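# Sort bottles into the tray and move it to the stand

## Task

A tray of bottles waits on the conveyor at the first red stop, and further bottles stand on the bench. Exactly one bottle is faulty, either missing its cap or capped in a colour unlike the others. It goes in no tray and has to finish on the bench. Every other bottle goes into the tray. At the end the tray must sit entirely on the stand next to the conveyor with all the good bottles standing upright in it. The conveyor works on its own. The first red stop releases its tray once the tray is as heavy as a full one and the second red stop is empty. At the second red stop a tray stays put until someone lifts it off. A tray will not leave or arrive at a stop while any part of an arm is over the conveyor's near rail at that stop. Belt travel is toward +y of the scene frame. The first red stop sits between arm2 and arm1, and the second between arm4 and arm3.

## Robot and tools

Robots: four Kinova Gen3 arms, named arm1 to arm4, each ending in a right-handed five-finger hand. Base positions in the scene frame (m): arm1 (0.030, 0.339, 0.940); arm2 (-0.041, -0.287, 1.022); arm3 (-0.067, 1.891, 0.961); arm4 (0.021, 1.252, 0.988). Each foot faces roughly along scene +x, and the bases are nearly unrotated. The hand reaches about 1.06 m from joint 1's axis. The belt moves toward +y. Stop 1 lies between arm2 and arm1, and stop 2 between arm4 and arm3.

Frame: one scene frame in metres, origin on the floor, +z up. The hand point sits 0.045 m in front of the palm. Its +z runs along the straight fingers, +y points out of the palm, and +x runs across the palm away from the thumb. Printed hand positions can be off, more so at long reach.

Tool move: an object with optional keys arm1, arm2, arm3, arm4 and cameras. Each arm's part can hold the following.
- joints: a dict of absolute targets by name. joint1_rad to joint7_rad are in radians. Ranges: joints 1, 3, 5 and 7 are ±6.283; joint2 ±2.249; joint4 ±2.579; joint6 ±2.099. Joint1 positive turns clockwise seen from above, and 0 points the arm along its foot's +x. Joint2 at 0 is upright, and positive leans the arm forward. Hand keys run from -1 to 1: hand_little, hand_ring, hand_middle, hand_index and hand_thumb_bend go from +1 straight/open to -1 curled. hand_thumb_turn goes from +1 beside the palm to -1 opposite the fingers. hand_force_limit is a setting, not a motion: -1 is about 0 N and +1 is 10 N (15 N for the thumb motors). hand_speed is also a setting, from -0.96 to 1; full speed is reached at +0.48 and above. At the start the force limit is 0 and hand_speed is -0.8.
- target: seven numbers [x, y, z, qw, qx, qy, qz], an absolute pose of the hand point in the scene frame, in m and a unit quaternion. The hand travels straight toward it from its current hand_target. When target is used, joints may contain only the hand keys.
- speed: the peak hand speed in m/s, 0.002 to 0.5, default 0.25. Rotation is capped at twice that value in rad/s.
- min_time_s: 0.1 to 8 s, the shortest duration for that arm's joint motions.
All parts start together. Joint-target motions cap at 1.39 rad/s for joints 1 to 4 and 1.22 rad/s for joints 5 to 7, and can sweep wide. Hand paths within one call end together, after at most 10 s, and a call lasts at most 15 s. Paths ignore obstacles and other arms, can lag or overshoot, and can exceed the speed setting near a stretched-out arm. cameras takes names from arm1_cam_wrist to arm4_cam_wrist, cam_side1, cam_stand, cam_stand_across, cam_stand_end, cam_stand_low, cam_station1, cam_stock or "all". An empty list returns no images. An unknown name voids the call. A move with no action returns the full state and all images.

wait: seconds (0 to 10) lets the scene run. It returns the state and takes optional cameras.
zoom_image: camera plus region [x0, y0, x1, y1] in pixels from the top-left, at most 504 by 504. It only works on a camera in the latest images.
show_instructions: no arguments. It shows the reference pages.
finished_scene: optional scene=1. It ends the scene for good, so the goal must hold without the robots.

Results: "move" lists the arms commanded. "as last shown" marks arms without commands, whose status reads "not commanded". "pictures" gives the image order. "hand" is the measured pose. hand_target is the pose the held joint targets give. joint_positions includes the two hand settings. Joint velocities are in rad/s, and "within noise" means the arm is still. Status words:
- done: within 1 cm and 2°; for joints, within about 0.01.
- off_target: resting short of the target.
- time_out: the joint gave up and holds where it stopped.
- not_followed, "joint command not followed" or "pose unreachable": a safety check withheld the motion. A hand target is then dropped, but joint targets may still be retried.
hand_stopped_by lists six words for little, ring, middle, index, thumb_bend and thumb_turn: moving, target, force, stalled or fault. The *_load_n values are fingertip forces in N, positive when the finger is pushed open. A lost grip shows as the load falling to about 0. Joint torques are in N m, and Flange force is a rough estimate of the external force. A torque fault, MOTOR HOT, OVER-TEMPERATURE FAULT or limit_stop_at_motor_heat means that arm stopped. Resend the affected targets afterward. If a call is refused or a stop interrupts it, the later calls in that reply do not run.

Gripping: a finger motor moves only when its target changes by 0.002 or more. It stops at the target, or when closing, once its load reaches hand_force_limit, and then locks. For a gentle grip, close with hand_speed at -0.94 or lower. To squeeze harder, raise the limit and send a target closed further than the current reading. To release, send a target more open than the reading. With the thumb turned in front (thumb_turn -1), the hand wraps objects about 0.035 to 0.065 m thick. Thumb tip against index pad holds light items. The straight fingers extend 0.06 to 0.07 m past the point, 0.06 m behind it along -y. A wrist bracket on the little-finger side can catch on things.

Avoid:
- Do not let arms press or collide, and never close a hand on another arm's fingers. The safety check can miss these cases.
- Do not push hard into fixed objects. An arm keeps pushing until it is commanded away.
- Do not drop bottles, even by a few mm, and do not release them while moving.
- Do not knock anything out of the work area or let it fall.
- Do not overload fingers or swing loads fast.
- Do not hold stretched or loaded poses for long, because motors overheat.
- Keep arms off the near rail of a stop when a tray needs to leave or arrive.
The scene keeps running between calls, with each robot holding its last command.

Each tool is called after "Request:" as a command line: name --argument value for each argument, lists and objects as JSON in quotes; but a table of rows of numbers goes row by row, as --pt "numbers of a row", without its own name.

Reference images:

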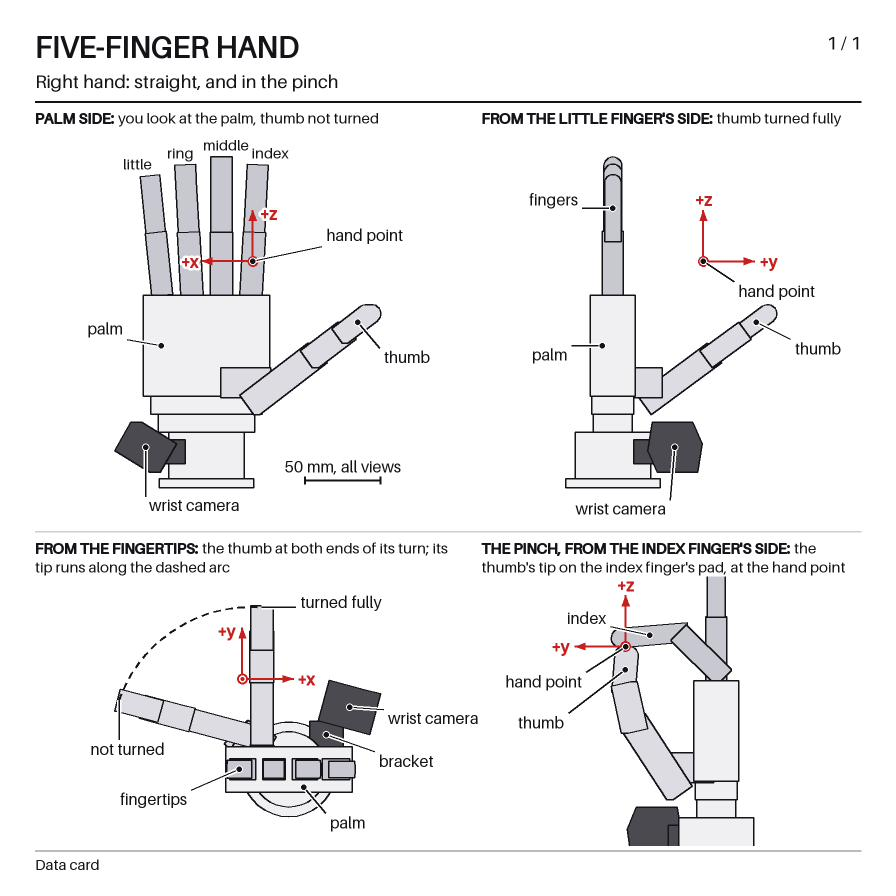

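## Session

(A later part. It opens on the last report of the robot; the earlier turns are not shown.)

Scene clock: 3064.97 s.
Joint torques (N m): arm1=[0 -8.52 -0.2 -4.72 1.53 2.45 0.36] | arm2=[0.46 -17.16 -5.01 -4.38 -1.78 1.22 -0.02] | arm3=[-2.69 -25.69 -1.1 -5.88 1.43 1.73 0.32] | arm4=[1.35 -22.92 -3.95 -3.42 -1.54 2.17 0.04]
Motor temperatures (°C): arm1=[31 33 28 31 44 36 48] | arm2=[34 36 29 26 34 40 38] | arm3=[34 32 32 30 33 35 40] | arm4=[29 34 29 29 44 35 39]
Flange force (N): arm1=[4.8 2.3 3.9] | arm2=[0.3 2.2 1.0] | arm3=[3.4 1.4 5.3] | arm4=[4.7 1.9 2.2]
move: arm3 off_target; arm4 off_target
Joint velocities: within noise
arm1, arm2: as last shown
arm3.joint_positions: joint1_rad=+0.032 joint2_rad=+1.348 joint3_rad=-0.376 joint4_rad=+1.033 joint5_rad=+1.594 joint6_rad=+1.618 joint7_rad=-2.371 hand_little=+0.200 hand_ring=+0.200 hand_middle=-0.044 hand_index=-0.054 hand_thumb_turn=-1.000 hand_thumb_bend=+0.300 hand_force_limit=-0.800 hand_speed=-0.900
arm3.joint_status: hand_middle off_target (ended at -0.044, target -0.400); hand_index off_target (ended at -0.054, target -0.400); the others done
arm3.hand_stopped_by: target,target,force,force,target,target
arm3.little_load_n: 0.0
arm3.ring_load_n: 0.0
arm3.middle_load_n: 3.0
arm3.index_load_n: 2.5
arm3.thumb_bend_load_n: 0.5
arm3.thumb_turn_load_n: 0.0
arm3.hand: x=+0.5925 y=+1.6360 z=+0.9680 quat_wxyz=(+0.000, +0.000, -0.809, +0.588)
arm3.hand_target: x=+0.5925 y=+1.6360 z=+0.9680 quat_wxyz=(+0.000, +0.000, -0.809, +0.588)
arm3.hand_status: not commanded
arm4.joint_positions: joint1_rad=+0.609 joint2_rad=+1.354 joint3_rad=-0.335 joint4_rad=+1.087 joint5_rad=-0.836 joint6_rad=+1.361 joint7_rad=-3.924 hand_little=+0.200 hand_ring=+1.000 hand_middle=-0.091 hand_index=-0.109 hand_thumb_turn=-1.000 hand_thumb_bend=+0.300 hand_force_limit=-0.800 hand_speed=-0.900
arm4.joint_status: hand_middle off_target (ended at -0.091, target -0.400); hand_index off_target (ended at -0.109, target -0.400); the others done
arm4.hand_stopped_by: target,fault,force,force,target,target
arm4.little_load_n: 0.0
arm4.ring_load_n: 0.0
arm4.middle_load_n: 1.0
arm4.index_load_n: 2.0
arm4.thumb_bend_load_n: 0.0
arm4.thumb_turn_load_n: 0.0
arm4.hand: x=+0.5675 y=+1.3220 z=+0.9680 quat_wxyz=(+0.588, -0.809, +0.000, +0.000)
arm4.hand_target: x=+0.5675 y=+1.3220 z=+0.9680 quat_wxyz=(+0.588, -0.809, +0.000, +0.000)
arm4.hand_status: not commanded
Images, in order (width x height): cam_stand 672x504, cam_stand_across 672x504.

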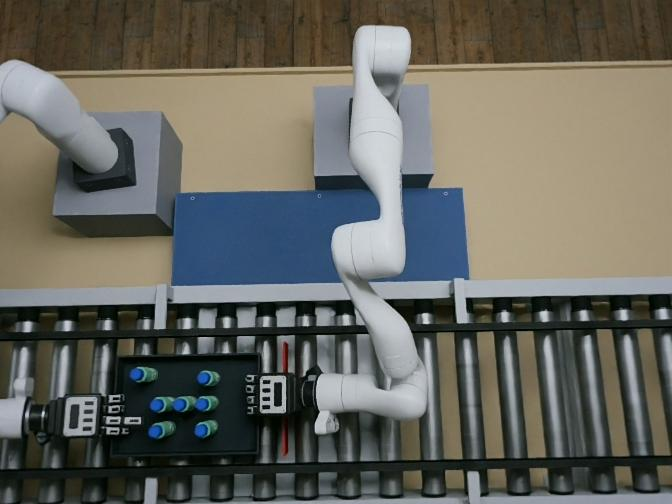

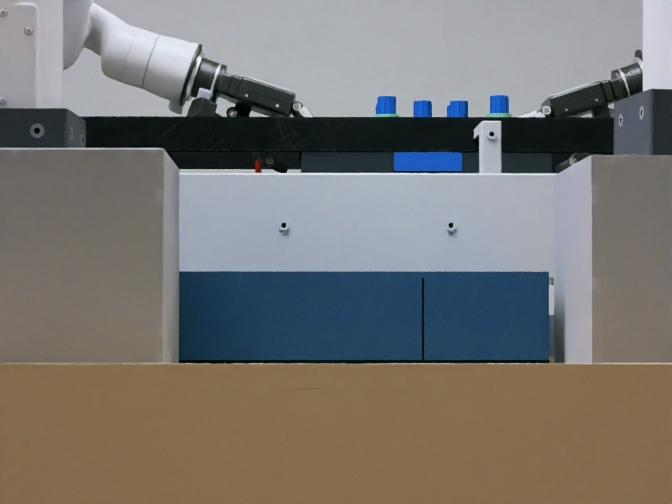

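Request:
move --arm3 '{"joints":{"hand_force_limit":-0.5,"hand_speed":-0.88,"hand_thumb_bend":-0.5}}' --arm4 '{"joints":{"hand_force_limit":-0.5,"hand_speed":-0.88,"hand_thumb_bend":-0.5}}' --cameras '["cam_stand","cam_stand_across","arm3_cam_wrist","arm4_cam_wrist"]'

Request:
zoom_image --camera "cam_stand_across" --region '[240, 40, 620, 200]'

Scene clock: 3078.80 s.
Joint torques (N m): arm1=[-0.02 -8.61 -0.13 -4.64 1.59 2.41 0.38] | arm2=[0.44 -17.18 -5.02 -4.39 -1.81 1.2 -0.04] | arm3=[-1.36 -25.96 -0.21 -6.3 1.77 1.93 0.28] | arm4=[0.87 -23.26 -4.62 -3.28 -1.82 2.53 -0.05]
Motor temperatures (°C): arm1=[31 33 28 31 44 36 48] | arm2=[34 36 29 26 34 40 38] | arm3=[34 32 32 30 33 35 40] | arm4=[29 34 30 29 44 35 39]
Flange force (N): arm1=[4.7 2.5 3.5] | arm2=[0.2 2.3 0.9] | arm3=[4.3 2.1 3.2] | arm4=[4.6 3.2 1.8]
move: arm3 off_target; arm4 off_target
Joint velocities: within noise
arm1, arm2: as last shown
arm2.index_load_n: -0.5
arm3.joint_positions: joint1_rad=+0.032 joint2_rad=+1.348 joint3_rad=-0.376 joint4_rad=+1.033 joint5_rad=+1.594 joint6_rad=+1.618 joint7_rad=-2.371 hand_little=+0.200 hand_ring=+0.200 hand_middle=-0.044 hand_index=-0.054 hand_thumb_turn=-1.000 hand_thumb_bend=-0.210 hand_force_limit=-0.500 hand_speed=-0.880
arm3.joint_status: hand_thumb_bend off_target (ended at -0.210, target -0.500); the others done
arm3.hand_stopped_by: target,target,force,force,force,target
arm3.little_load_n: 0.0
arm3.ring_load_n: 0.0
arm3.middle_load_n: 3.5
arm3.index_load_n: 2.5
arm3.thumb_bend_load_n: 3.5
arm3.thumb_turn_load_n: 0.0
arm3.hand: x=+0.5925 y=+1.6360 z=+0.9680 quat_wxyz=(+0.000, +0.000, -0.809, +0.588)
arm3.hand_target: x=+0.5925 y=+1.6360 z=+0.9680 quat_wxyz=(+0.000, +0.000, -0.809, +0.588)
arm3.hand_status: not commanded
arm4.joint_positions: joint1_rad=+0.609 joint2_rad=+1.354 joint3_rad=-0.335 joint4_rad=+1.087 joint5_rad=-0.836 joint6_rad=+1.361 joint7_rad=-3.924 hand_little=+0.200 hand_ring=+1.000 hand_middle=-0.091 hand_index=-0.109 hand_thumb_turn=-1.000 hand_thumb_bend=-0.111 hand_force_limit=-0.500 hand_speed=-0.880
arm4.joint_status: hand_thumb_bend off_target (ended at -0.111, target -0.500); the others done
arm4.hand_stopped_by: target,fault,force,force,force,target
arm4.little_load_n: 0.0
arm4.ring_load_n: 0.0
arm4.middle_load_n: 1.0
arm4.index_load_n: 2.0
arm4.thumb_bend_load_n: 3.5
arm4.thumb_turn_load_n: 0.0
arm4.hand: x=+0.5675 y=+1.3220 z=+0.9680 quat_wxyz=(+0.588, -0.809, +0.000, +0.000)
arm4.hand_target: x=+0.5675 y=+1.3220 z=+0.9680 quat_wxyz=(+0.588, -0.809, +0.000, +0.000)
arm4.hand_status: not commanded
pictures: arm3_cam_wrist, arm4_cam_wrist, cam_stand, cam_stand_across
Images, in order (width x height): arm3_cam_wrist 672x504, arm4_cam_wrist 672x504, cam_stand 672x504, cam_stand_across 672x504.

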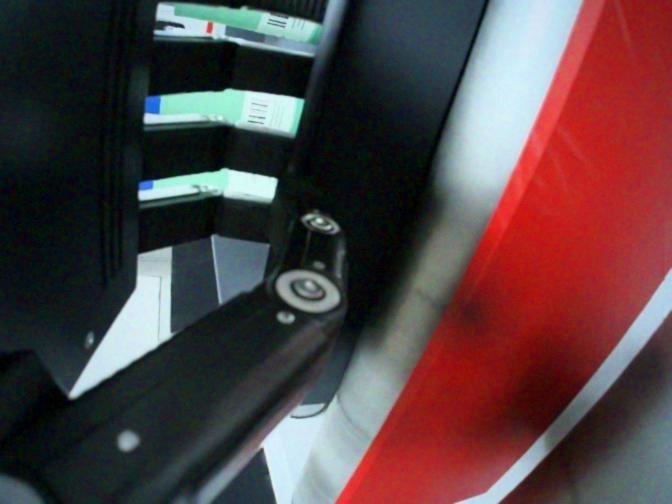

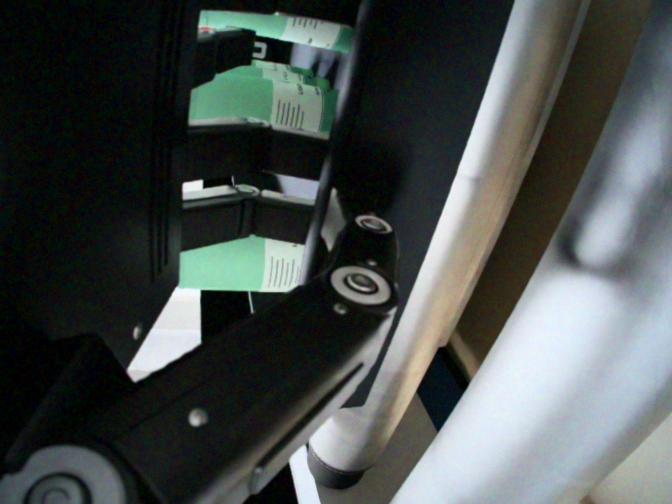

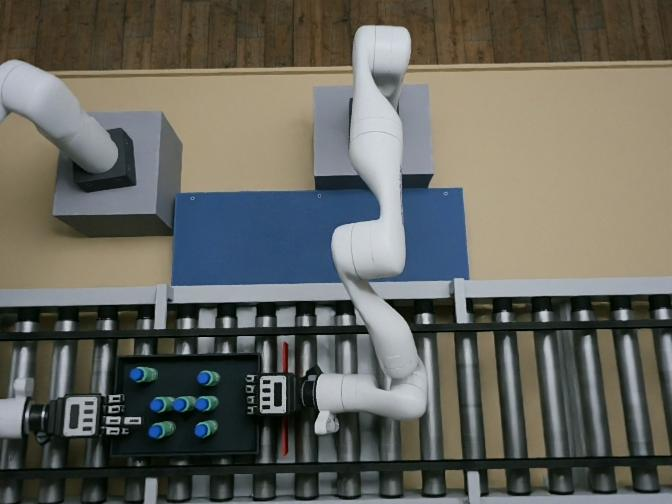

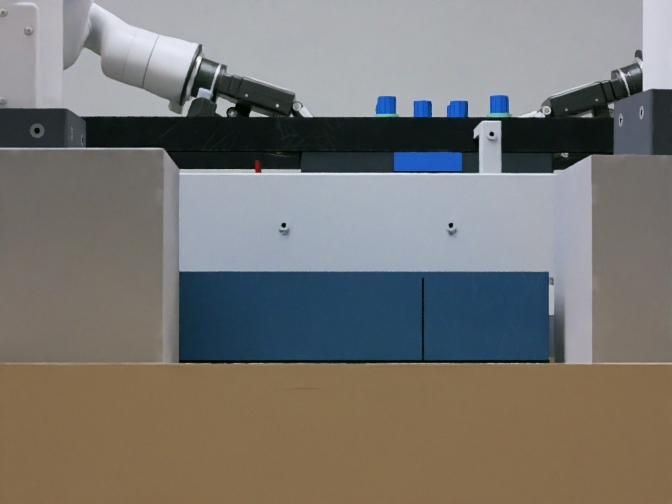

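Scaled by 1.326 from the camera's image (finer frame: 960x720).

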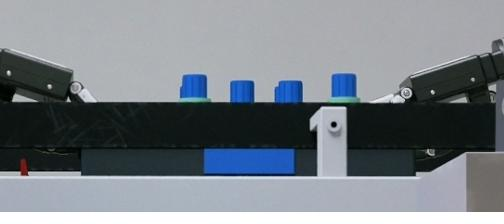

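Request:
move --arm3 '{"joints":{"hand_speed":-0.8,"hand_thumb_bend":0.2,"hand_index":0.08,"hand_middle":0.08,"hand_ring":0.08,"hand_little":0.08}}' --arm4 '{"joints":{"hand_speed":-0.8,"hand_thumb_bend":0.2,"hand_index":0.05,"hand_middle":0.05,"hand_little":0.1}}'

Request:
move --arm3 '{"target":[0.5925,1.628,0.965,0,0,0.8090,-0.5878],"speed":0.03}' --arm4 '{"target":[0.5675,1.327,0.965,0.5878,-0.8090,0,0],"speed":0.03}'

Request:
move --arm3 '{"joints":{"hand_force_limit":-0.8,"hand_speed":-0.9,"hand_index":-0.45,"hand_middle":-0.45}}' --arm4 '{"joints":{"hand_force_limit":-0.8,"hand_speed":-0.9,"hand_index":-0.45,"hand_middle":-0.45}}' --cameras '["cam_stand","cam_stand_across"]'

Request:
zoom_image --camera "cam_stand_across" --region '[240, 40, 620, 200]'

Scene clock: 3111.30 s.
Joint torques (N m): arm1=[0.02 -8.51 -0.11 -4.6 1.67 2.44 0.31] | arm2=[0.43 -17.15 -4.98 -4.37 -1.81 1.2 -0.04] | arm3=[-0.41 -24.86 0.19 -6.18 1.65 1.61 0.29] | arm4=[0.09 -22.19 -4.58 -3.03 -1.75 2.2 0.02]
Motor temperatures (°C): arm1=[31 33 28 31 44 36 48] | arm2=[34 36 29 26 34 40 38] | arm3=[34 32 32 30 33 35 40] | arm4=[29 34 30 29 44 35 39]
Flange force (N): arm1=[4.8 2.2 3.3] | arm2=[0.2 2.2 0.9] | arm3=[5.1 0.8 0.9] | arm4=[4.0 1.6 -0.2]
move: arm3 done; arm4 done
Joint velocities: within noise
arm1, arm2: as last shown
arm2.index_load_n: 0.0
arm3.joint_positions: joint1_rad=+0.032 joint2_rad=+1.348 joint3_rad=-0.376 joint4_rad=+1.033 joint5_rad=+1.594 joint6_rad=+1.618 joint7_rad=-2.371 hand_little=+0.080 hand_ring=+0.080 hand_middle=+0.080 hand_index=+0.080 hand_thumb_turn=-1.000 hand_thumb_bend=+0.200 hand_force_limit=-0.500 hand_speed=-0.800
arm3.joint_status: all done
arm3.hand_stopped_by: target,target,target,target,target,target
arm3.little_load_n: 0.0
arm3.ring_load_n: 0.0
arm3.middle_load_n: 0.0
arm3.index_load_n: 0.0
arm3.thumb_bend_load_n: 0.0
arm3.thumb_turn_load_n: 0.0
arm3.hand: x=+0.5925 y=+1.6360 z=+0.9680 quat_wxyz=(+0.000, +0.000, -0.809, +0.588)
arm3.hand_target: x=+0.5925 y=+1.6360 z=+0.9680 quat_wxyz=(+0.000, +0.000, -0.809, +0.588)
arm3.hand_status: not commanded
arm4.joint_positions: joint1_rad=+0.609 joint2_rad=+1.354 joint3_rad=-0.335 joint4_rad=+1.087 joint5_rad=-0.836 joint6_rad=+1.361 joint7_rad=-3.924 hand_little=+0.100 hand_ring=+1.000 hand_middle=+0.050 hand_index=+0.050 hand_thumb_turn=-1.000 hand_thumb_bend=+0.200 hand_force_limit=-0.500 hand_speed=-0.800
arm4.joint_status: all done
arm4.hand_stopped_by: target,fault,target,target,target,target
arm4.little_load_n: 0.0
arm4.ring_load_n: 0.0
arm4.middle_load_n: 0.0
arm4.index_load_n: 0.0
arm4.thumb_bend_load_n: 0.0
arm4.thumb_turn_load_n: -0.5
arm4.hand: x=+0.5675 y=+1.3220 z=+0.9680 quat_wxyz=(+0.588, -0.809, +0.000, +0.000)
arm4.hand_target: x=+0.5675 y=+1.3220 z=+0.9680 quat_wxyz=(+0.588, -0.809, +0.000, +0.000)
arm4.hand_status: not commanded
pictures: none

Scene clock: 3112.27 s.
Joint torques (N m): arm1=[-0.08 -8.61 -0.12 -4.74 1.59 2.39 0.39] | arm2=[0.42 -17.19 -5.06 -4.39 -1.78 1.23 -0.03] | arm3=[-0.5 -24.78 0.09 -6.1 1.68 1.6 0.3] | arm4=[0.09 -22.28 -4.68 -3.02 -1.74 2.2 0.04]
Motor temperatures (°C): arm1=[31 33 28 31 44 36 48] | arm2=[34 36 29 26 34 40 38] | arm3=[34 32 32 30 33 35 40] | arm4=[29 34 30 29 44 35 39]
Flange force (N): arm1=[4.8 2.6 3.7] | arm2=[0.2 2.3 1.0] | arm3=[4.8 0.7 1.0] | arm4=[4.1 1.8 -0.1]
move: arm3 done; arm4 done
Joint velocities: within noise
arm1, arm2: as last shown
arm2.little_load_n: 0.5
arm3.joint_positions: joint1_rad=+0.042 joint2_rad=+1.353 joint3_rad=-0.371 joint4_rad=+1.031 joint5_rad=+1.600 joint6_rad=+1.607 joint7_rad=-2.371 hand_little=+0.080 hand_ring=+0.080 hand_middle=+0.080 hand_index=+0.080 hand_thumb_turn=-1.000 hand_thumb_bend=+0.200 hand_force_limit=-0.500 hand_speed=-0.800
arm3.joint_status: not commanded
arm3.hand_stopped_by: target,target,target,target,target,target
arm3.little_load_n: 0.0
arm3.ring_load_n: 0.0
arm3.middle_load_n: 0.0
arm3.index_load_n: 0.0
arm3.thumb_bend_load_n: 0.0
arm3.thumb_turn_load_n: 0.0
arm3.hand: x=+0.5925 y=+1.6280 z=+0.9650 quat_wxyz=(+0.000, +0.000, -0.809, +0.588)
arm3.hand_target: x=+0.5925 y=+1.6280 z=+0.9650 quat_wxyz=(+0.000, +0.000, -0.809, +0.588)
arm3.hand_status: done (0.000 m and 0.0 deg from the pose sent, 0.009 m and 0.0 deg at the start)
arm4.joint_positions: joint1_rad=+0.603 joint2_rad=+1.358 joint3_rad=-0.337 joint4_rad=+1.092 joint5_rad=-0.839 joint6_rad=+1.350 joint7_rad=-3.919 hand_little=+0.100 hand_ring=+1.000 hand_middle=+0.050 hand_index=+0.050 hand_thumb_turn=-1.000 hand_thumb_bend=+0.200 hand_force_limit=-0.500 hand_speed=-0.800
arm4.joint_status: not commanded
arm4.hand_stopped_by: target,fault,target,target,target,target
arm4.little_load_n: 0.0
arm4.ring_load_n: 0.0
arm4.middle_load_n: 0.0
arm4.index_load_n: 0.0
arm4.thumb_bend_load_n: 0.0
arm4.thumb_turn_load_n: 0.0
arm4.hand: x=+0.5675 y=+1.3270 z=+0.9650 quat_wxyz=(+0.588, -0.809, +0.000, +0.000)
arm4.hand_target: x=+0.5675 y=+1.3270 z=+0.9650 quat_wxyz=(+0.588, -0.809, +0.000, +0.000)
arm4.hand_status: done (0.000 m and 0.0 deg from the pose sent, 0.006 m and 0.0 deg at the start)
pictures: none

Scene clock: 3114.33 s.
Joint torques (N m): arm1=[-0.1 -8.55 -0.1 -4.68 1.62 2.42 0.36] | arm2=[0.42 -17.16 -5 -4.36 -1.8 1.22 -0.02] | arm3=[-1.64 -25.27 -0.59 -5.95 1.45 1.73 0.36] | arm4=[0.76 -22.69 -4.26 -3.21 -1.67 2.31 0.04]
Motor temperatures (°C): arm1=[31 33 28 31 44 36 48] | arm2=[34 36 29 26 34 40 38] | arm3=[34 32 32 30 33 35 40] | arm4=[29 34 30 29 44 35 39]
Flange force (N): arm1=[4.8 2.4 3.7] | arm2=[0.3 2.2 0.9] | arm3=[4.0 1.2 3.4] | arm4=[4.4 2.0 1.4]
move: arm3 off_target; arm4 off_target
Joint velocities: within noise
arm1.joint_positions: joint1_rad=-0.678 joint2_rad=+0.284 joint3_rad=-0.074 joint4_rad=+2.209 joint5_rad=+0.763 joint6_rad=+1.737 joint7_rad=-2.708 hand_little=-1.000 hand_ring=-1.000 hand_middle=+0.450 hand_index=+0.450 hand_thumb_turn=-1.000 hand_thumb_bend=+0.450 hand_force_limit=+0.000 hand_speed=-0.850
arm1.joint_status: not commanded
arm1.hand_stopped_by: target,target,target,target,target,target
arm1.little_load_n: 0.0
arm1.ring_load_n: 0.0
arm1.middle_load_n: 0.0
arm1.index_load_n: 0.0
arm1.thumb_bend_load_n: 0.0
arm1.thumb_turn_load_n: 0.0
arm1.hand: x=+0.3000 y=+0.2500 z=+1.2200 quat_wxyz=(+0.000, +0.000, -0.809, +0.588)
arm1.hand_target: x=+0.3000 y=+0.2500 z=+1.2200 quat_wxyz=(+0.000, +0.000, -0.809, +0.588)
arm1.hand_status: not commanded
arm2.joint_positions: joint1_rad=+1.137 joint2_rad=+0.861 joint3_rad=-0.668 joint4_rad=+1.634 joint5_rad=-0.491 joint6_rad=+1.580 joint7_rad=-3.988 hand_little=-1.000 hand_ring=-1.000 hand_middle=+0.450 hand_index=+0.450 hand_thumb_turn=-1.000 hand_thumb_bend=+0.450 hand_force_limit=+0.000 hand_speed=-0.850
arm2.joint_status: not commanded
arm2.hand_stopped_by: target,target,target,target,target,target
arm2.little_load_n: 0.0
arm2.ring_load_n: 0.0
arm2.middle_load_n: 0.0
arm2.index_load_n: -0.5
arm2.thumb_bend_load_n: 0.0
arm2.thumb_turn_load_n: 0.5
arm2.hand: x=+0.2500 y=-0.3800 z=+1.2200 quat_wxyz=(+0.588, -0.809, +0.000, +0.000)
arm2.hand_target: x=+0.2500 y=-0.3800 z=+1.2200 quat_wxyz=(+0.588, -0.809, +0.000, +0.000)
arm2.hand_status: not commanded
arm3.joint_positions: joint1_rad=+0.042 joint2_rad=+1.353 joint3_rad=-0.371 joint4_rad=+1.031 joint5_rad=+1.600 joint6_rad=+1.607 joint7_rad=-2.371 hand_little=+0.080 hand_ring=+0.080 hand_middle=-0.142 hand_index=-0.161 hand_thumb_turn=-1.000 hand_thumb_bend=+0.200 hand_force_limit=-0.800 hand_speed=-0.900
arm3.joint_status: hand_middle off_target (ended at -0.142, target -0.450); hand_index off_target (ended at -0.161, target -0.450); the others done
arm3.hand_stopped_by: target,target,force,force,target,target
arm3.little_load_n: 0.0
arm3.ring_load_n: 0.0
arm3.middle_load_n: 2.0
arm3.index_load_n: 1.5
arm3.thumb_bend_load_n: 0.0
arm3.thumb_turn_load_n: 0.0
arm3.hand: x=+0.5925 y=+1.6280 z=+0.9650 quat_wxyz=(+0.000, +0.000, -0.809, +0.588)
arm3.hand_target: x=+0.5925 y=+1.6280 z=+0.9650 quat_wxyz=(+0.000, +0.000, -0.809, +0.588)
arm3.hand_status: not commanded
arm4.joint_positions: joint1_rad=+0.603 joint2_rad=+1.358 joint3_rad=-0.337 joint4_rad=+1.092 joint5_rad=-0.839 joint6_rad=+1.350 joint7_rad=-3.919 hand_little=+0.100 hand_ring=+1.000 hand_middle=-0.154 hand_index=-0.173 hand_thumb_turn=-1.000 hand_thumb_bend=+0.200 hand_force_limit=-0.800 hand_speed=-0.900
arm4.joint_status: hand_middle off_target (ended at -0.154, target -0.450); hand_index off_target (ended at -0.173, target -0.450); the others done
arm4.hand_stopped_by: target,fault,force,force,target,target
arm4.little_load_n: 0.0
arm4.ring_load_n: 0.0
arm4.middle_load_n: 1.0
arm4.index_load_n: 1.0
arm4.thumb_bend_load_n: 0.0
arm4.thumb_turn_load_n: 0.0
arm4.hand: x=+0.5675 y=+1.3270 z=+0.9650 quat_wxyz=(+0.588, -0.809, +0.000, +0.000)
arm4.hand_target: x=+0.5675 y=+1.3270 z=+0.9650 quat_wxyz=(+0.588, -0.809, +0.000, +0.000)
arm4.hand_status: not commanded
Images, in order (width x height): cam_stand 672x504, cam_stand_across 672x504.

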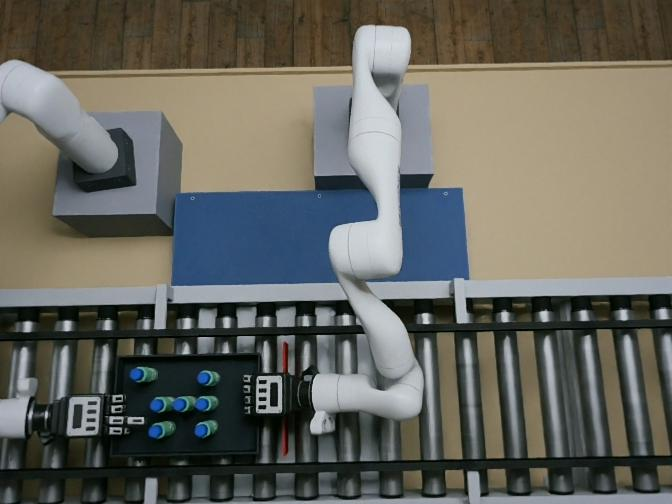

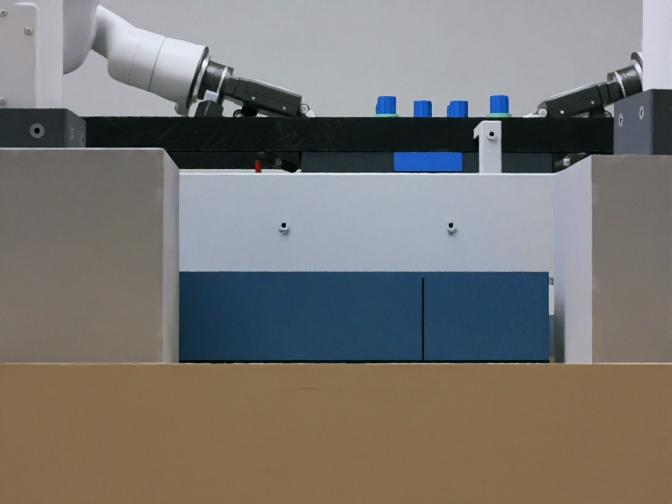

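Scaled by 1.326 from the camera's image (finer frame: 960x720).

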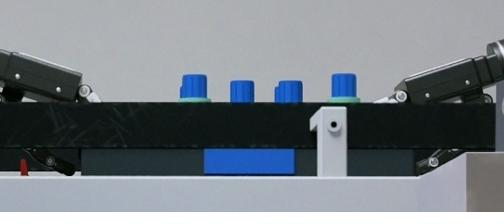

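Request:
move --arm3 '{"joints":{"hand_force_limit":-0.5,"hand_speed":-0.88,"hand_thumb_bend":-0.5}}' --arm4 '{"joints":{"hand_force_limit":-0.5,"hand_speed":-0.88,"hand_thumb_bend":-0.5}}' --cameras '["cam_stand_across","arm3_cam_wrist","arm4_cam_wrist"]'

Request:
zoom_image --camera "arm3_cam_wrist" --region '[180, 120, 460, 360]'

Request:
zoom_image --camera "arm4_cam_wrist" --region '[200, 120, 480, 360]'

Request:
zoom_image --camera "cam_stand_across" --region '[240, 80, 380, 200]'

Scene clock: 3127.60 s.
Joint torques (N m): arm1=[0.07 -8.53 -0.19 -4.61 1.63 2.36 0.27] | arm2=[0.45 -17.17 -5.07 -4.43 -1.79 1.23 -0.03] | arm3=[-0.92 -25.7 -0.02 -6.22 1.67 1.95 0.27] | arm4=[-0.18 -22.77 -5.18 -2.9 -1.99 2.58 0.01]
Motor temperatures (°C): arm1=[31 33 28 31 44 36 48] | arm2=[34 36 29 26 34 40 38] | arm3=[34 32 32 30 33 35 40] | arm4=[29 34 29 29 44 35 39]
Flange force (N): arm1=[4.7 2.0 3.2] | arm2=[0.1 2.3 1.1] | arm3=[4.0 2.0 2.5] | arm4=[4.4 3.2 -0.1]
move: arm3 off_target; arm4 off_target
Joint velocities: within noise
arm1, arm2: as last shown
arm1.index_load_n: -0.5
arm2.index_load_n: 0.0
arm2.thumb_turn_load_n: 0.0
arm3.joint_positions: joint1_rad=+0.042 joint2_rad=+1.353 joint3_rad=-0.371 joint4_rad=+1.031 joint5_rad=+1.600 joint6_rad=+1.607 joint7_rad=-2.371 hand_little=+0.080 hand_ring=+0.080 hand_middle=-0.142 hand_index=-0.161 hand_thumb_turn=-1.000 hand_thumb_bend=+0.024 hand_force_limit=-0.500 hand_speed=-0.880
arm3.joint_status: hand_thumb_bend off_target (ended at +0.024, target -0.500); the others done
arm3.hand_stopped_by: target,target,force,force,force,target
arm3.little_load_n: 0.0
arm3.ring_load_n: 0.0
arm3.middle_load_n: 2.0
arm3.index_load_n: 1.5
arm3.thumb_bend_load_n: 3.5
arm3.thumb_turn_load_n: 0.0
arm3.hand: x=+0.5925 y=+1.6280 z=+0.9650 quat_wxyz=(+0.000, +0.000, -0.809, +0.588)
arm3.hand_target: x=+0.5925 y=+1.6280 z=+0.9650 quat_wxyz=(+0.000, +0.000, -0.809, +0.588)
arm3.hand_status: not commanded
arm4.joint_positions: joint1_rad=+0.603 joint2_rad=+1.358 joint3_rad=-0.337 joint4_rad=+1.092 joint5_rad=-0.839 joint6_rad=+1.350 joint7_rad=-3.919 hand_little=+0.100 hand_ring=+1.000 hand_middle=-0.154 hand_index=-0.173 hand_thumb_turn=-1.000 hand_thumb_bend=+0.037 hand_force_limit=-0.500 hand_speed=-0.880
arm4.joint_status: hand_thumb_bend off_target (ended at +0.037, target -0.500); the others done
arm4.hand_stopped_by: target,fault,force,force,force,target
arm4.little_load_n: 0.0
arm4.ring_load_n: -0.5
arm4.middle_load_n: 1.0
arm4.index_load_n: 1.0
arm4.thumb_bend_load_n: 4.0
arm4.thumb_turn_load_n: 0.5
arm4.hand: x=+0.5675 y=+1.3270 z=+0.9650 quat_wxyz=(+0.588, -0.809, +0.000, +0.000)
arm4.hand_target: x=+0.5675 y=+1.3270 z=+0.9650 quat_wxyz=(+0.588, -0.809, +0.000, +0.000)
arm4.hand_status: not commanded
pictures: arm3_cam_wrist, arm4_cam_wrist, cam_stand_across
Images, in order (width x height): arm3_cam_wrist 672x504, arm4_cam_wrist 672x504, cam_stand_across 672x504.

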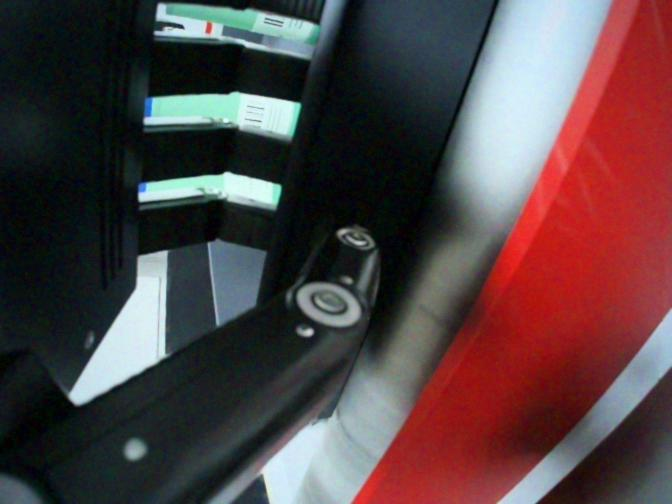

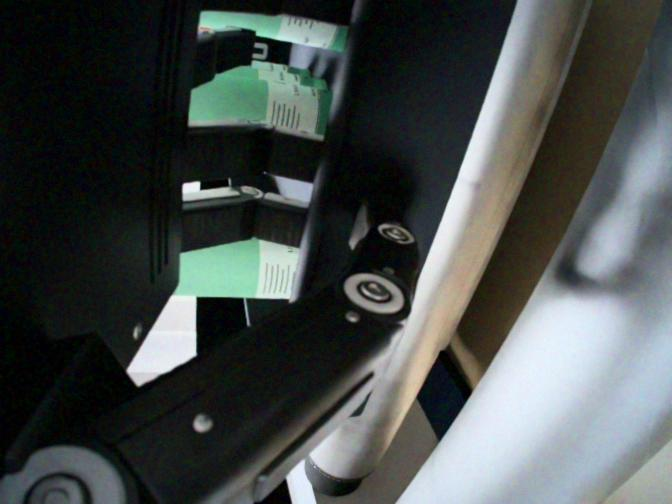

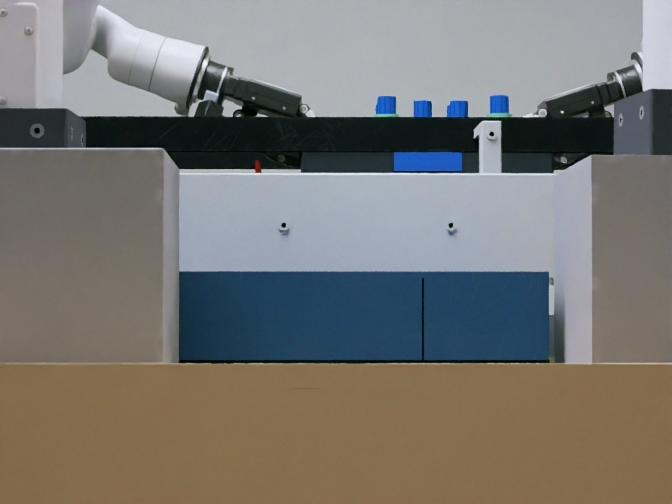

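Scaled by 1.800 from the camera's image (finer frame: 960x720).

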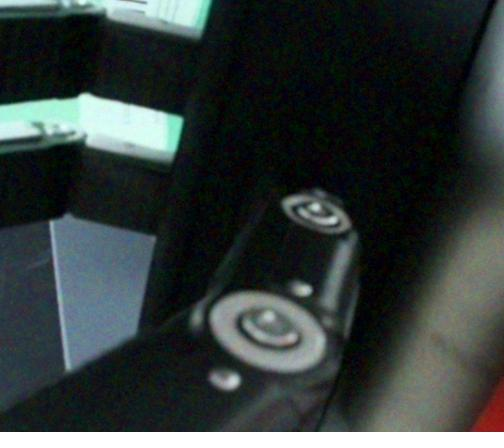

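Scaled by 1.800 from the camera's image (finer frame: 960x720).

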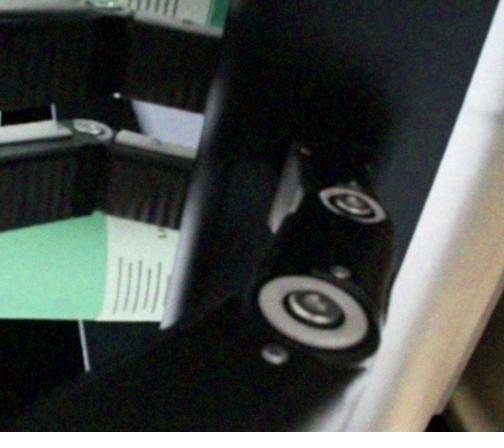

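Scaled by 3.600 from the camera's image (finer frame: 960x720).

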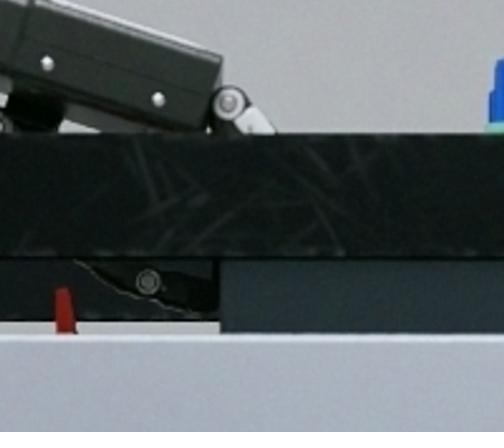

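Request:
move --arm3 '{"joints":{"hand_force_limit":0.5,"hand_speed":-0.92,"hand_thumb_bend":-0.55}}' --arm4 '{"joints":{"hand_force_limit":0.5,"hand_speed":-0.92,"hand_thumb_bend":-0.55}}'

Scene clock: 3135.27 s.
Joint torques (N m): arm1=[-0.05 -8.61 -0.12 -4.64 1.61 2.43 0.32] | arm2=[0.43 -17.18 -5.07 -4.37 -1.77 1.21 -0.05] | arm3=[0.21 -26.23 0.91 -6.68 2.09 2.17 0.21] | arm4=[-1.55 -22.87 -6.37 -2.47 -2.36 3.14 0]
Motor temperatures (°C): arm1=[31 33 28 31 44 36 48] | arm2=[34 36 29 26 34 40 38] | arm3=[34 32 32 30 33 35 40] | arm4=[29 34 29 29 44 35 39]
Flange force (N): arm1=[4.6 2.4 3.5] | arm2=[0.2 2.3 0.9] | arm3=[4.7 3.0 0.7] | arm4=[4.3 4.8 -1.8]
move: arm3 off_target; arm4 off_target
Joint velocities: within noise
arm1, arm2: as last shown
arm1.index_load_n: 0.5
arm3.joint_positions: joint1_rad=+0.042 joint2_rad=+1.353 joint3_rad=-0.371 joint4_rad=+1.031 joint5_rad=+1.600 joint6_rad=+1.607 joint7_rad=-2.371 hand_little=+0.080 hand_ring=+0.080 hand_middle=-0.142 hand_index=-0.161 hand_thumb_turn=-1.000 hand_thumb_bend=-0.013 hand_force_limit=+0.500 hand_speed=-0.920
arm3.joint_status: hand_thumb_bend off_target (ended at -0.013, target -0.550); the others done
arm3.hand_stopped_by: target,target,force,force,force,target
arm3.little_load_n: 0.0
arm3.ring_load_n: 0.0
arm3.middle_load_n: 2.5
arm3.index_load_n: 2.0
arm3.thumb_bend_load_n: 10.5
arm3.thumb_turn_load_n: 0.0
arm3.hand: x=+0.5925 y=+1.6280 z=+0.9650 quat_wxyz=(+0.000, +0.000, -0.809, +0.588)
arm3.hand_target: x=+0.5925 y=+1.6280 z=+0.9650 quat_wxyz=(+0.000, +0.000, -0.809, +0.588)
arm3.hand_status: not commanded
arm4.joint_positions: joint1_rad=+0.603 joint2_rad=+1.358 joint3_rad=-0.337 joint4_rad=+1.092 joint5_rad=-0.839 joint6_rad=+1.350 joint7_rad=-3.919 hand_little=+0.100 hand_ring=+1.000 hand_middle=-0.154 hand_index=-0.172 hand_thumb_turn=-1.000 hand_thumb_bend=-0.034 hand_force_limit=+0.500 hand_speed=-0.920
arm4.joint_status: hand_thumb_bend off_target (ended at -0.034, target -0.550); the others done
arm4.hand_stopped_by: target,fault,force,force,force,target
arm4.little_load_n: 0.0
arm4.ring_load_n: 0.0
arm4.middle_load_n: 1.5
arm4.index_load_n: 1.5
arm4.thumb_bend_load_n: 11.0
arm4.thumb_turn_load_n: 0.5
arm4.hand: x=+0.5675 y=+1.3270 z=+0.9650 quat_wxyz=(+0.588, -0.809, +0.000, +0.000)
arm4.hand_target: x=+0.5675 y=+1.3270 z=+0.9650 quat_wxyz=(+0.588, -0.809, +0.000, +0.000)
arm4.hand_status: not commanded
pictures: none

Request:
move --arm3 '{"joints":{"hand_force_limit":0.0,"hand_speed":-0.92,"hand_index":-0.6,"hand_middle":-0.6}}' --arm4 '{"joints":{"hand_force_limit":0.0,"hand_speed":-0.92,"hand_index":-0.6,"hand_middle":-0.6}}'

Scene clock: 3143.97 s.
Joint torques (N m): arm1=[0.01 -8.55 -0.2 -4.64 1.56 2.41 0.32] | arm2=[0.45 -17.14 -4.97 -4.41 -1.79 1.22 -0.03] | arm3=[-1.68 -26.11 -0.28 -6.08 1.59 2.03 0.32] | arm4=[0.07 -23.44 -5.3 -2.83 -2.06 2.96 -0.01]
Motor temperatures (°C): arm1=[31 33 28 31 44 36 48] | arm2=[34 36 29 26 34 40 38] | arm3=[34 32 32 30 33 35 40] | arm4=[29 35 30 29 44 35 39]
Flange force (N): arm1=[4.6 2.2 3.6] | arm2=[0.2 2.2 1.1] | arm3=[3.1 2.5 3.9] | arm4=[5.4 4.6 0.8]
move: arm3 off_target; arm4 off_target
Joint velocities: within noise
arm1, arm2: as last shown
arm1.index_load_n: 0.0
arm3.joint_positions: joint1_rad=+0.042 joint2_rad=+1.353 joint3_rad=-0.371 joint4_rad=+1.031 joint5_rad=+1.600 joint6_rad=+1.607 joint7_rad=-2.371 hand_little=+0.080 hand_ring=+0.080 hand_middle=-0.155 hand_index=-0.181 hand_thumb_turn=-1.000 hand_thumb_bend=-0.013 hand_force_limit=+0.000 hand_speed=-0.920
arm3.joint_status: hand_middle off_target (ended at -0.155, target -0.600); hand_index off_target (ended at -0.181, target -0.600); the others done
arm3.hand_stopped_by: target,target,force,force,force,target
arm3.little_load_n: 0.0
arm3.ring_load_n: 0.0
arm3.middle_load_n: 6.0
arm3.index_load_n: 5.5
arm3.thumb_bend_load_n: 11.0
arm3.thumb_turn_load_n: 0.5
arm3.hand: x=+0.5925 y=+1.6280 z=+0.9650 quat_wxyz=(+0.000, +0.000, -0.809, +0.588)
arm3.hand_target: x=+0.5925 y=+1.6280 z=+0.9650 quat_wxyz=(+0.000, +0.000, -0.809, +0.588)
arm3.hand_status: not commanded
arm4.joint_positions: joint1_rad=+0.603 joint2_rad=+1.358 joint3_rad=-0.337 joint4_rad=+1.092 joint5_rad=-0.839 joint6_rad=+1.350 joint7_rad=-3.919 hand_little=+0.100 hand_ring=+1.000 hand_middle=-0.181 hand_index=-0.200 hand_thumb_turn=-1.000 hand_thumb_bend=-0.033 hand_force_limit=+0.000 hand_speed=-0.920
arm4.joint_status: hand_middle off_target (ended at -0.181, target -0.600); hand_index off_target (ended at -0.200, target -0.600); the others done
arm4.hand_stopped_by: target,fault,force,force,force,target
arm4.little_load_n: 0.0
arm4.ring_load_n: 0.0
arm4.middle_load_n: 5.0
arm4.index_load_n: 5.0
arm4.thumb_bend_load_n: 11.5
arm4.thumb_turn_load_n: 0.0
arm4.hand: x=+0.5675 y=+1.3271 z=+0.9650 quat_wxyz=(+0.588, -0.809, +0.000, +0.000)
arm4.hand_target: x=+0.5675 y=+1.3270 z=+0.9650 quat_wxyz=(+0.588, -0.809, +0.000, +0.000)
arm4.hand_status: not commanded
pictures: none

Request:
move --arm3 '{"target":[0.5925,1.628,0.977,0,0,0.8090,-0.5878],"speed":0.02}' --arm4 '{"target":[0.5675,1.327,0.977,0.5878,-0.8090,0,0],"speed":0.02}' --cameras '["cam_stand_across","cam_stand_end","arm3_cam_wrist","arm4_cam_wrist"]'

Request:
zoom_image --camera "cam_stand_across" --region '[240, 80, 600, 200]'

Scene clock: 3152.20 s.
Joint torques (N m): arm1=[-0.09 -8.52 -0.08 -4.6 1.58 2.44 0.43] | arm2=[0.41 -17.17 -5.08 -4.4 -1.78 1.18 -0.04] | arm3=[-1.79 -29.68 0.51 -7.64 2.96 2.7 0.14] | arm4=[1.07 -25.4 -6.03 -3.74 -2.75 3.44 -0.11]
Motor temperatures (°C): arm1=[31 33 28 31 44 36 48] | arm2=[34 36 29 26 34 40 37] | arm3=[34 32 32 30 33 35 40] | arm4=[29 35 30 29 44 35 39]
Flange force (N): arm1=[4.7 2.4 3.6] | arm2=[0.1 2.3 0.9] | arm3=[4.6 7.2 5.2] | arm4=[4.6 7.5 3.6]
move: arm3 done; arm4 done
Joint velocities: within noise
arm1, arm2: as last shown
arm3.joint_positions: joint1_rad=+0.045 joint2_rad=+1.330 joint3_rad=-0.374 joint4_rad=+1.044 joint5_rad=+1.596 joint6_rad=+1.611 joint7_rad=-2.361 hand_little=+0.080 hand_ring=+0.080 hand_middle=-0.155 hand_index=-0.181 hand_thumb_turn=-1.000 hand_thumb_bend=-0.013 hand_force_limit=+0.000 hand_speed=-0.920
arm3.joint_status: not commanded
arm3.hand_stopped_by: target,target,force,force,force,target
arm3.little_load_n: 0.0
arm3.ring_load_n: 0.0
arm3.middle_load_n: 6.0
arm3.index_load_n: 6.0
arm3.thumb_bend_load_n: 12.5
arm3.thumb_turn_load_n: 0.0
arm3.hand: x=+0.5925 y=+1.6280 z=+0.9770 quat_wxyz=(+0.000, +0.000, -0.809, +0.588)
arm3.hand_target: x=+0.5925 y=+1.6280 z=+0.9770 quat_wxyz=(+0.000, +0.000, -0.809, +0.588)
arm3.hand_status: done (0.000 m and 0.0 deg from the pose sent, 0.012 m and 0.0 deg at the start)
arm4.joint_positions: joint1_rad=+0.605 joint2_rad=+1.334 joint3_rad=-0.339 joint4_rad=+1.107 joint5_rad=-0.842 joint6_rad=+1.353 joint7_rad=-3.929 hand_little=+0.100 hand_ring=+1.000 hand_middle=-0.181 hand_index=-0.200 hand_thumb_turn=-1.000 hand_thumb_bend=-0.033 hand_force_limit=+0.000 hand_speed=-0.920
arm4.joint_status: not commanded
arm4.hand_stopped_by: target,fault,force,force,force,target
arm4.little_load_n: 0.0
arm4.ring_load_n: 0.0
arm4.middle_load_n: 5.0
arm4.index_load_n: 5.0
arm4.thumb_bend_load_n: 11.5
arm4.thumb_turn_load_n: 0.5
arm4.hand: x=+0.5675 y=+1.3270 z=+0.9770 quat_wxyz=(+0.588, -0.809, +0.000, +0.000)
arm4.hand_target: x=+0.5675 y=+1.3270 z=+0.9770 quat_wxyz=(+0.588, -0.809, +0.000, +0.000)
arm4.hand_status: done (0.000 m and 0.0 deg from the pose sent, 0.012 m and 0.0 deg at the start)
pictures: arm3_cam_wrist, arm4_cam_wrist, cam_stand_across, cam_stand_end
Images, in order (width x height): arm3_cam_wrist 672x504, arm4_cam_wrist 672x504, cam_stand_across 672x504, cam_stand_end 672x504.

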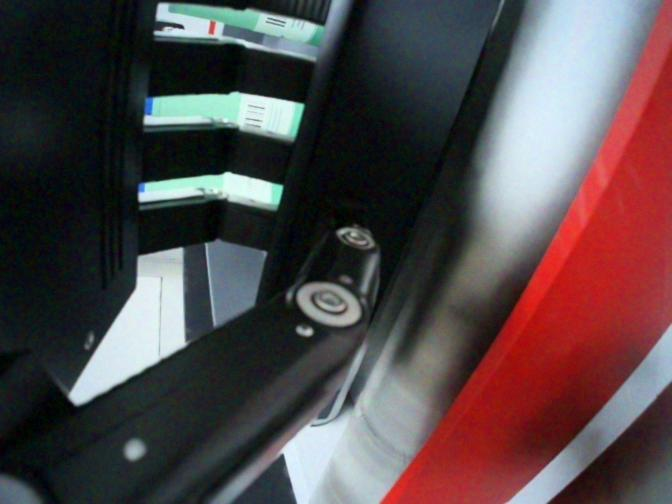

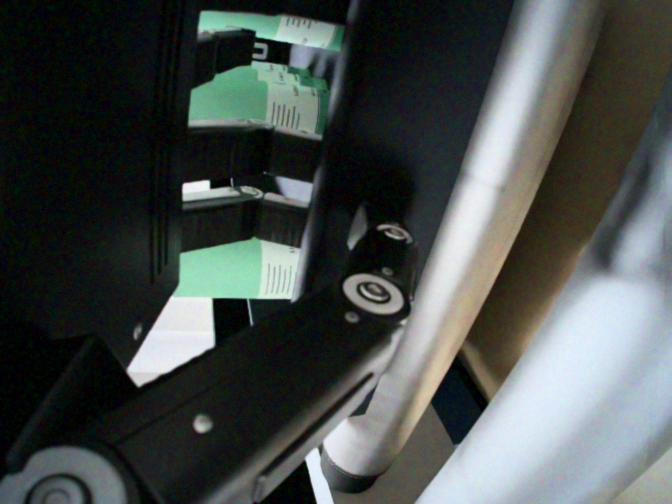

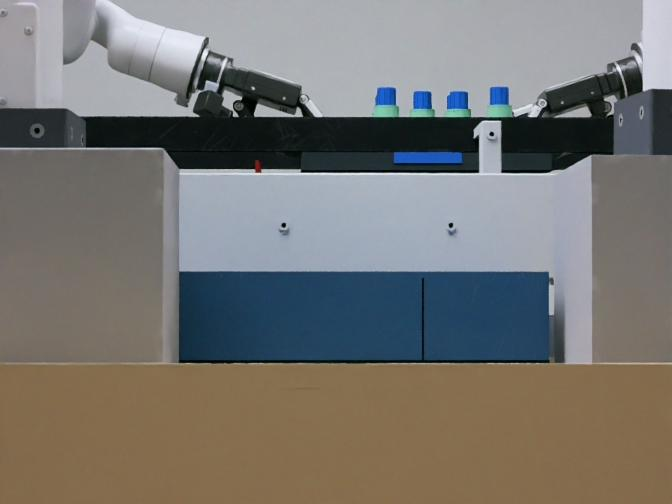

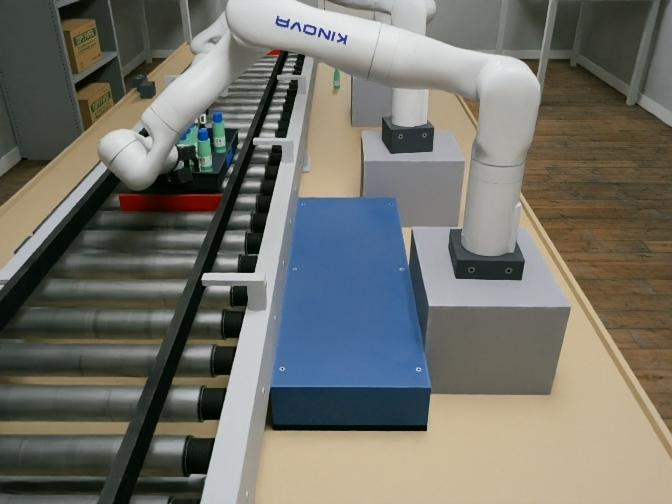

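Scaled by 1.400 from the camera's image (finer frame: 960x720).

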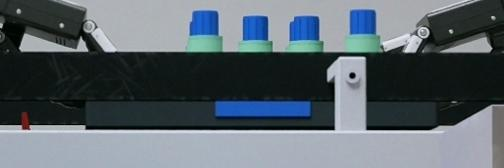

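Request:
move --arm3 '{"target":[0.5925,1.628,1.04,0,0,0.8090,-0.5878],"speed":0.04}' --arm4 '{"target":[0.5675,1.327,1.04,0.5878,-0.8090,0,0],"speed":0.04}' --cameras '["cam_stand_across","cam_stand_end","cam_stand"]'

Request:
zoom_image --camera "cam_stand_across" --region '[240, 30, 600, 200]'

Scene clock: 3161.27 s.
Joint torques (N m): arm1=[-0.01 -8.5 -0.12 -4.66 1.65 2.42 0.4] | arm2=[0.44 -17.18 -5.03 -4.33 -1.79 1.23 -0.03] | arm3=[-1.94 -29.38 0.24 -8.03 3.01 2.53 0.13] | arm4=[1.07 -25.07 -5.98 -4.4 -2.92 3.29 -0.11]
Motor temperatures (°C): arm1=[31 33 28 31 44 36 47] | arm2=[34 36 29 26 34 40 37] | arm3=[34 33 32 30 33 35 40] | arm4=[29 35 29 29 44 35 39]
Flange force (N): arm1=[5.1 2.4 3.4] | arm2=[0.4 2.3 0.9] | arm3=[4.5 7.5 5.6] | arm4=[4.5 7.0 3.6]
move: arm3 done; arm4 done
Joint velocities: within noise
arm1, arm2: as last shown
arm2.middle_load_n: -0.5
arm3.joint_positions: joint1_rad=+0.054 joint2_rad=+1.215 joint3_rad=-0.387 joint4_rad=+1.087 joint5_rad=+1.575 joint6_rad=+1.636 joint7_rad=-2.294 hand_little=+0.080 hand_ring=+0.080 hand_middle=-0.155 hand_index=-0.181 hand_thumb_turn=-1.000 hand_thumb_bend=-0.013 hand_force_limit=+0.000 hand_speed=-0.920
arm3.joint_status: not commanded
arm3.hand_stopped_by: target,target,force,force,force,target
arm3.little_load_n: 0.0
arm3.ring_load_n: 0.0
arm3.middle_load_n: 5.5
arm3.index_load_n: 6.0
arm3.thumb_bend_load_n: 12.5
arm3.thumb_turn_load_n: 0.0
arm3.hand: x=+0.5925 y=+1.6280 z=+1.0401 quat_wxyz=(+0.000, +0.000, -0.809, +0.588)
arm3.hand_target: x=+0.5925 y=+1.6280 z=+1.0400 quat_wxyz=(+0.000, +0.000, -0.809, +0.588)
arm3.hand_status: done (0.000 m and 0.0 deg from the pose sent, 0.063 m and 0.0 deg at the start)
arm4.joint_positions: joint1_rad=+0.614 joint2_rad=+1.213 joint3_rad=-0.351 joint4_rad=+1.163 joint5_rad=-0.856 joint6_rad=+1.376 joint7_rad=-3.990 hand_little=+0.100 hand_ring=+1.000 hand_middle=-0.181 hand_index=-0.200 hand_thumb_turn=-1.000 hand_thumb_bend=-0.033 hand_force_limit=+0.000 hand_speed=-0.920
arm4.joint_status: not commanded
arm4.hand_stopped_by: target,fault,force,force,force,target
arm4.little_load_n: 0.0
arm4.ring_load_n: 0.0
arm4.middle_load_n: 5.0
arm4.index_load_n: 5.0
arm4.thumb_bend_load_n: 11.5
arm4.thumb_turn_load_n: 0.5
arm4.hand: x=+0.5675 y=+1.3270 z=+1.0401 quat_wxyz=(+0.588, -0.809, +0.000, +0.000)
arm4.hand_target: x=+0.5675 y=+1.3270 z=+1.0400 quat_wxyz=(+0.588, -0.809, +0.000, +0.000)
arm4.hand_status: done (0.000 m and 0.0 deg from the pose sent, 0.063 m and 0.0 deg at the start)
pictures: cam_stand, cam_stand_across, cam_stand_end
Images, in order (width x height): cam_stand 672x504, cam_stand_across 672x504, cam_stand_end 672x504.

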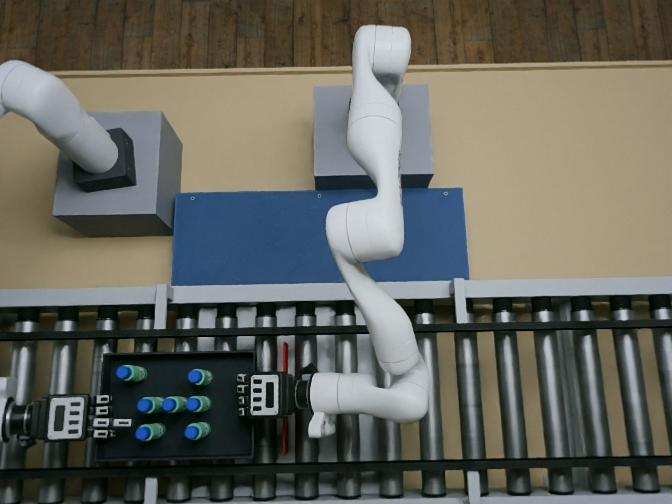

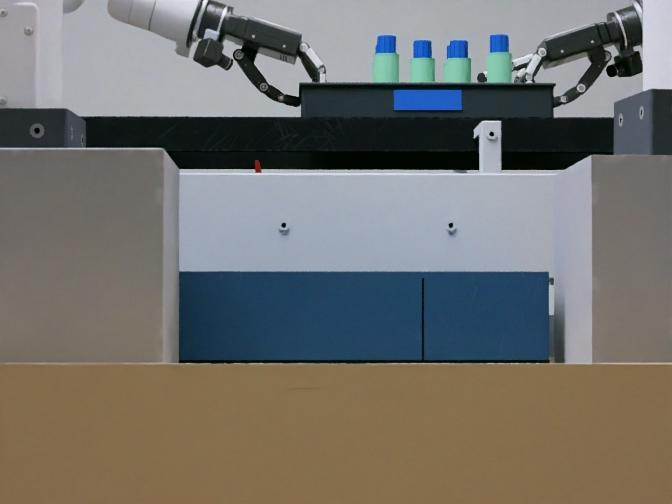

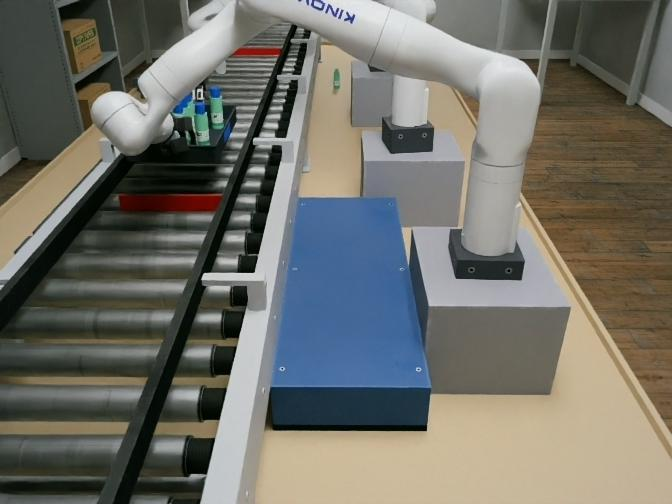

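Scaled by 1.400 from the camera's image (finer frame: 960x720).

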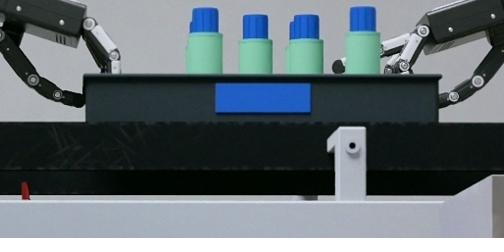

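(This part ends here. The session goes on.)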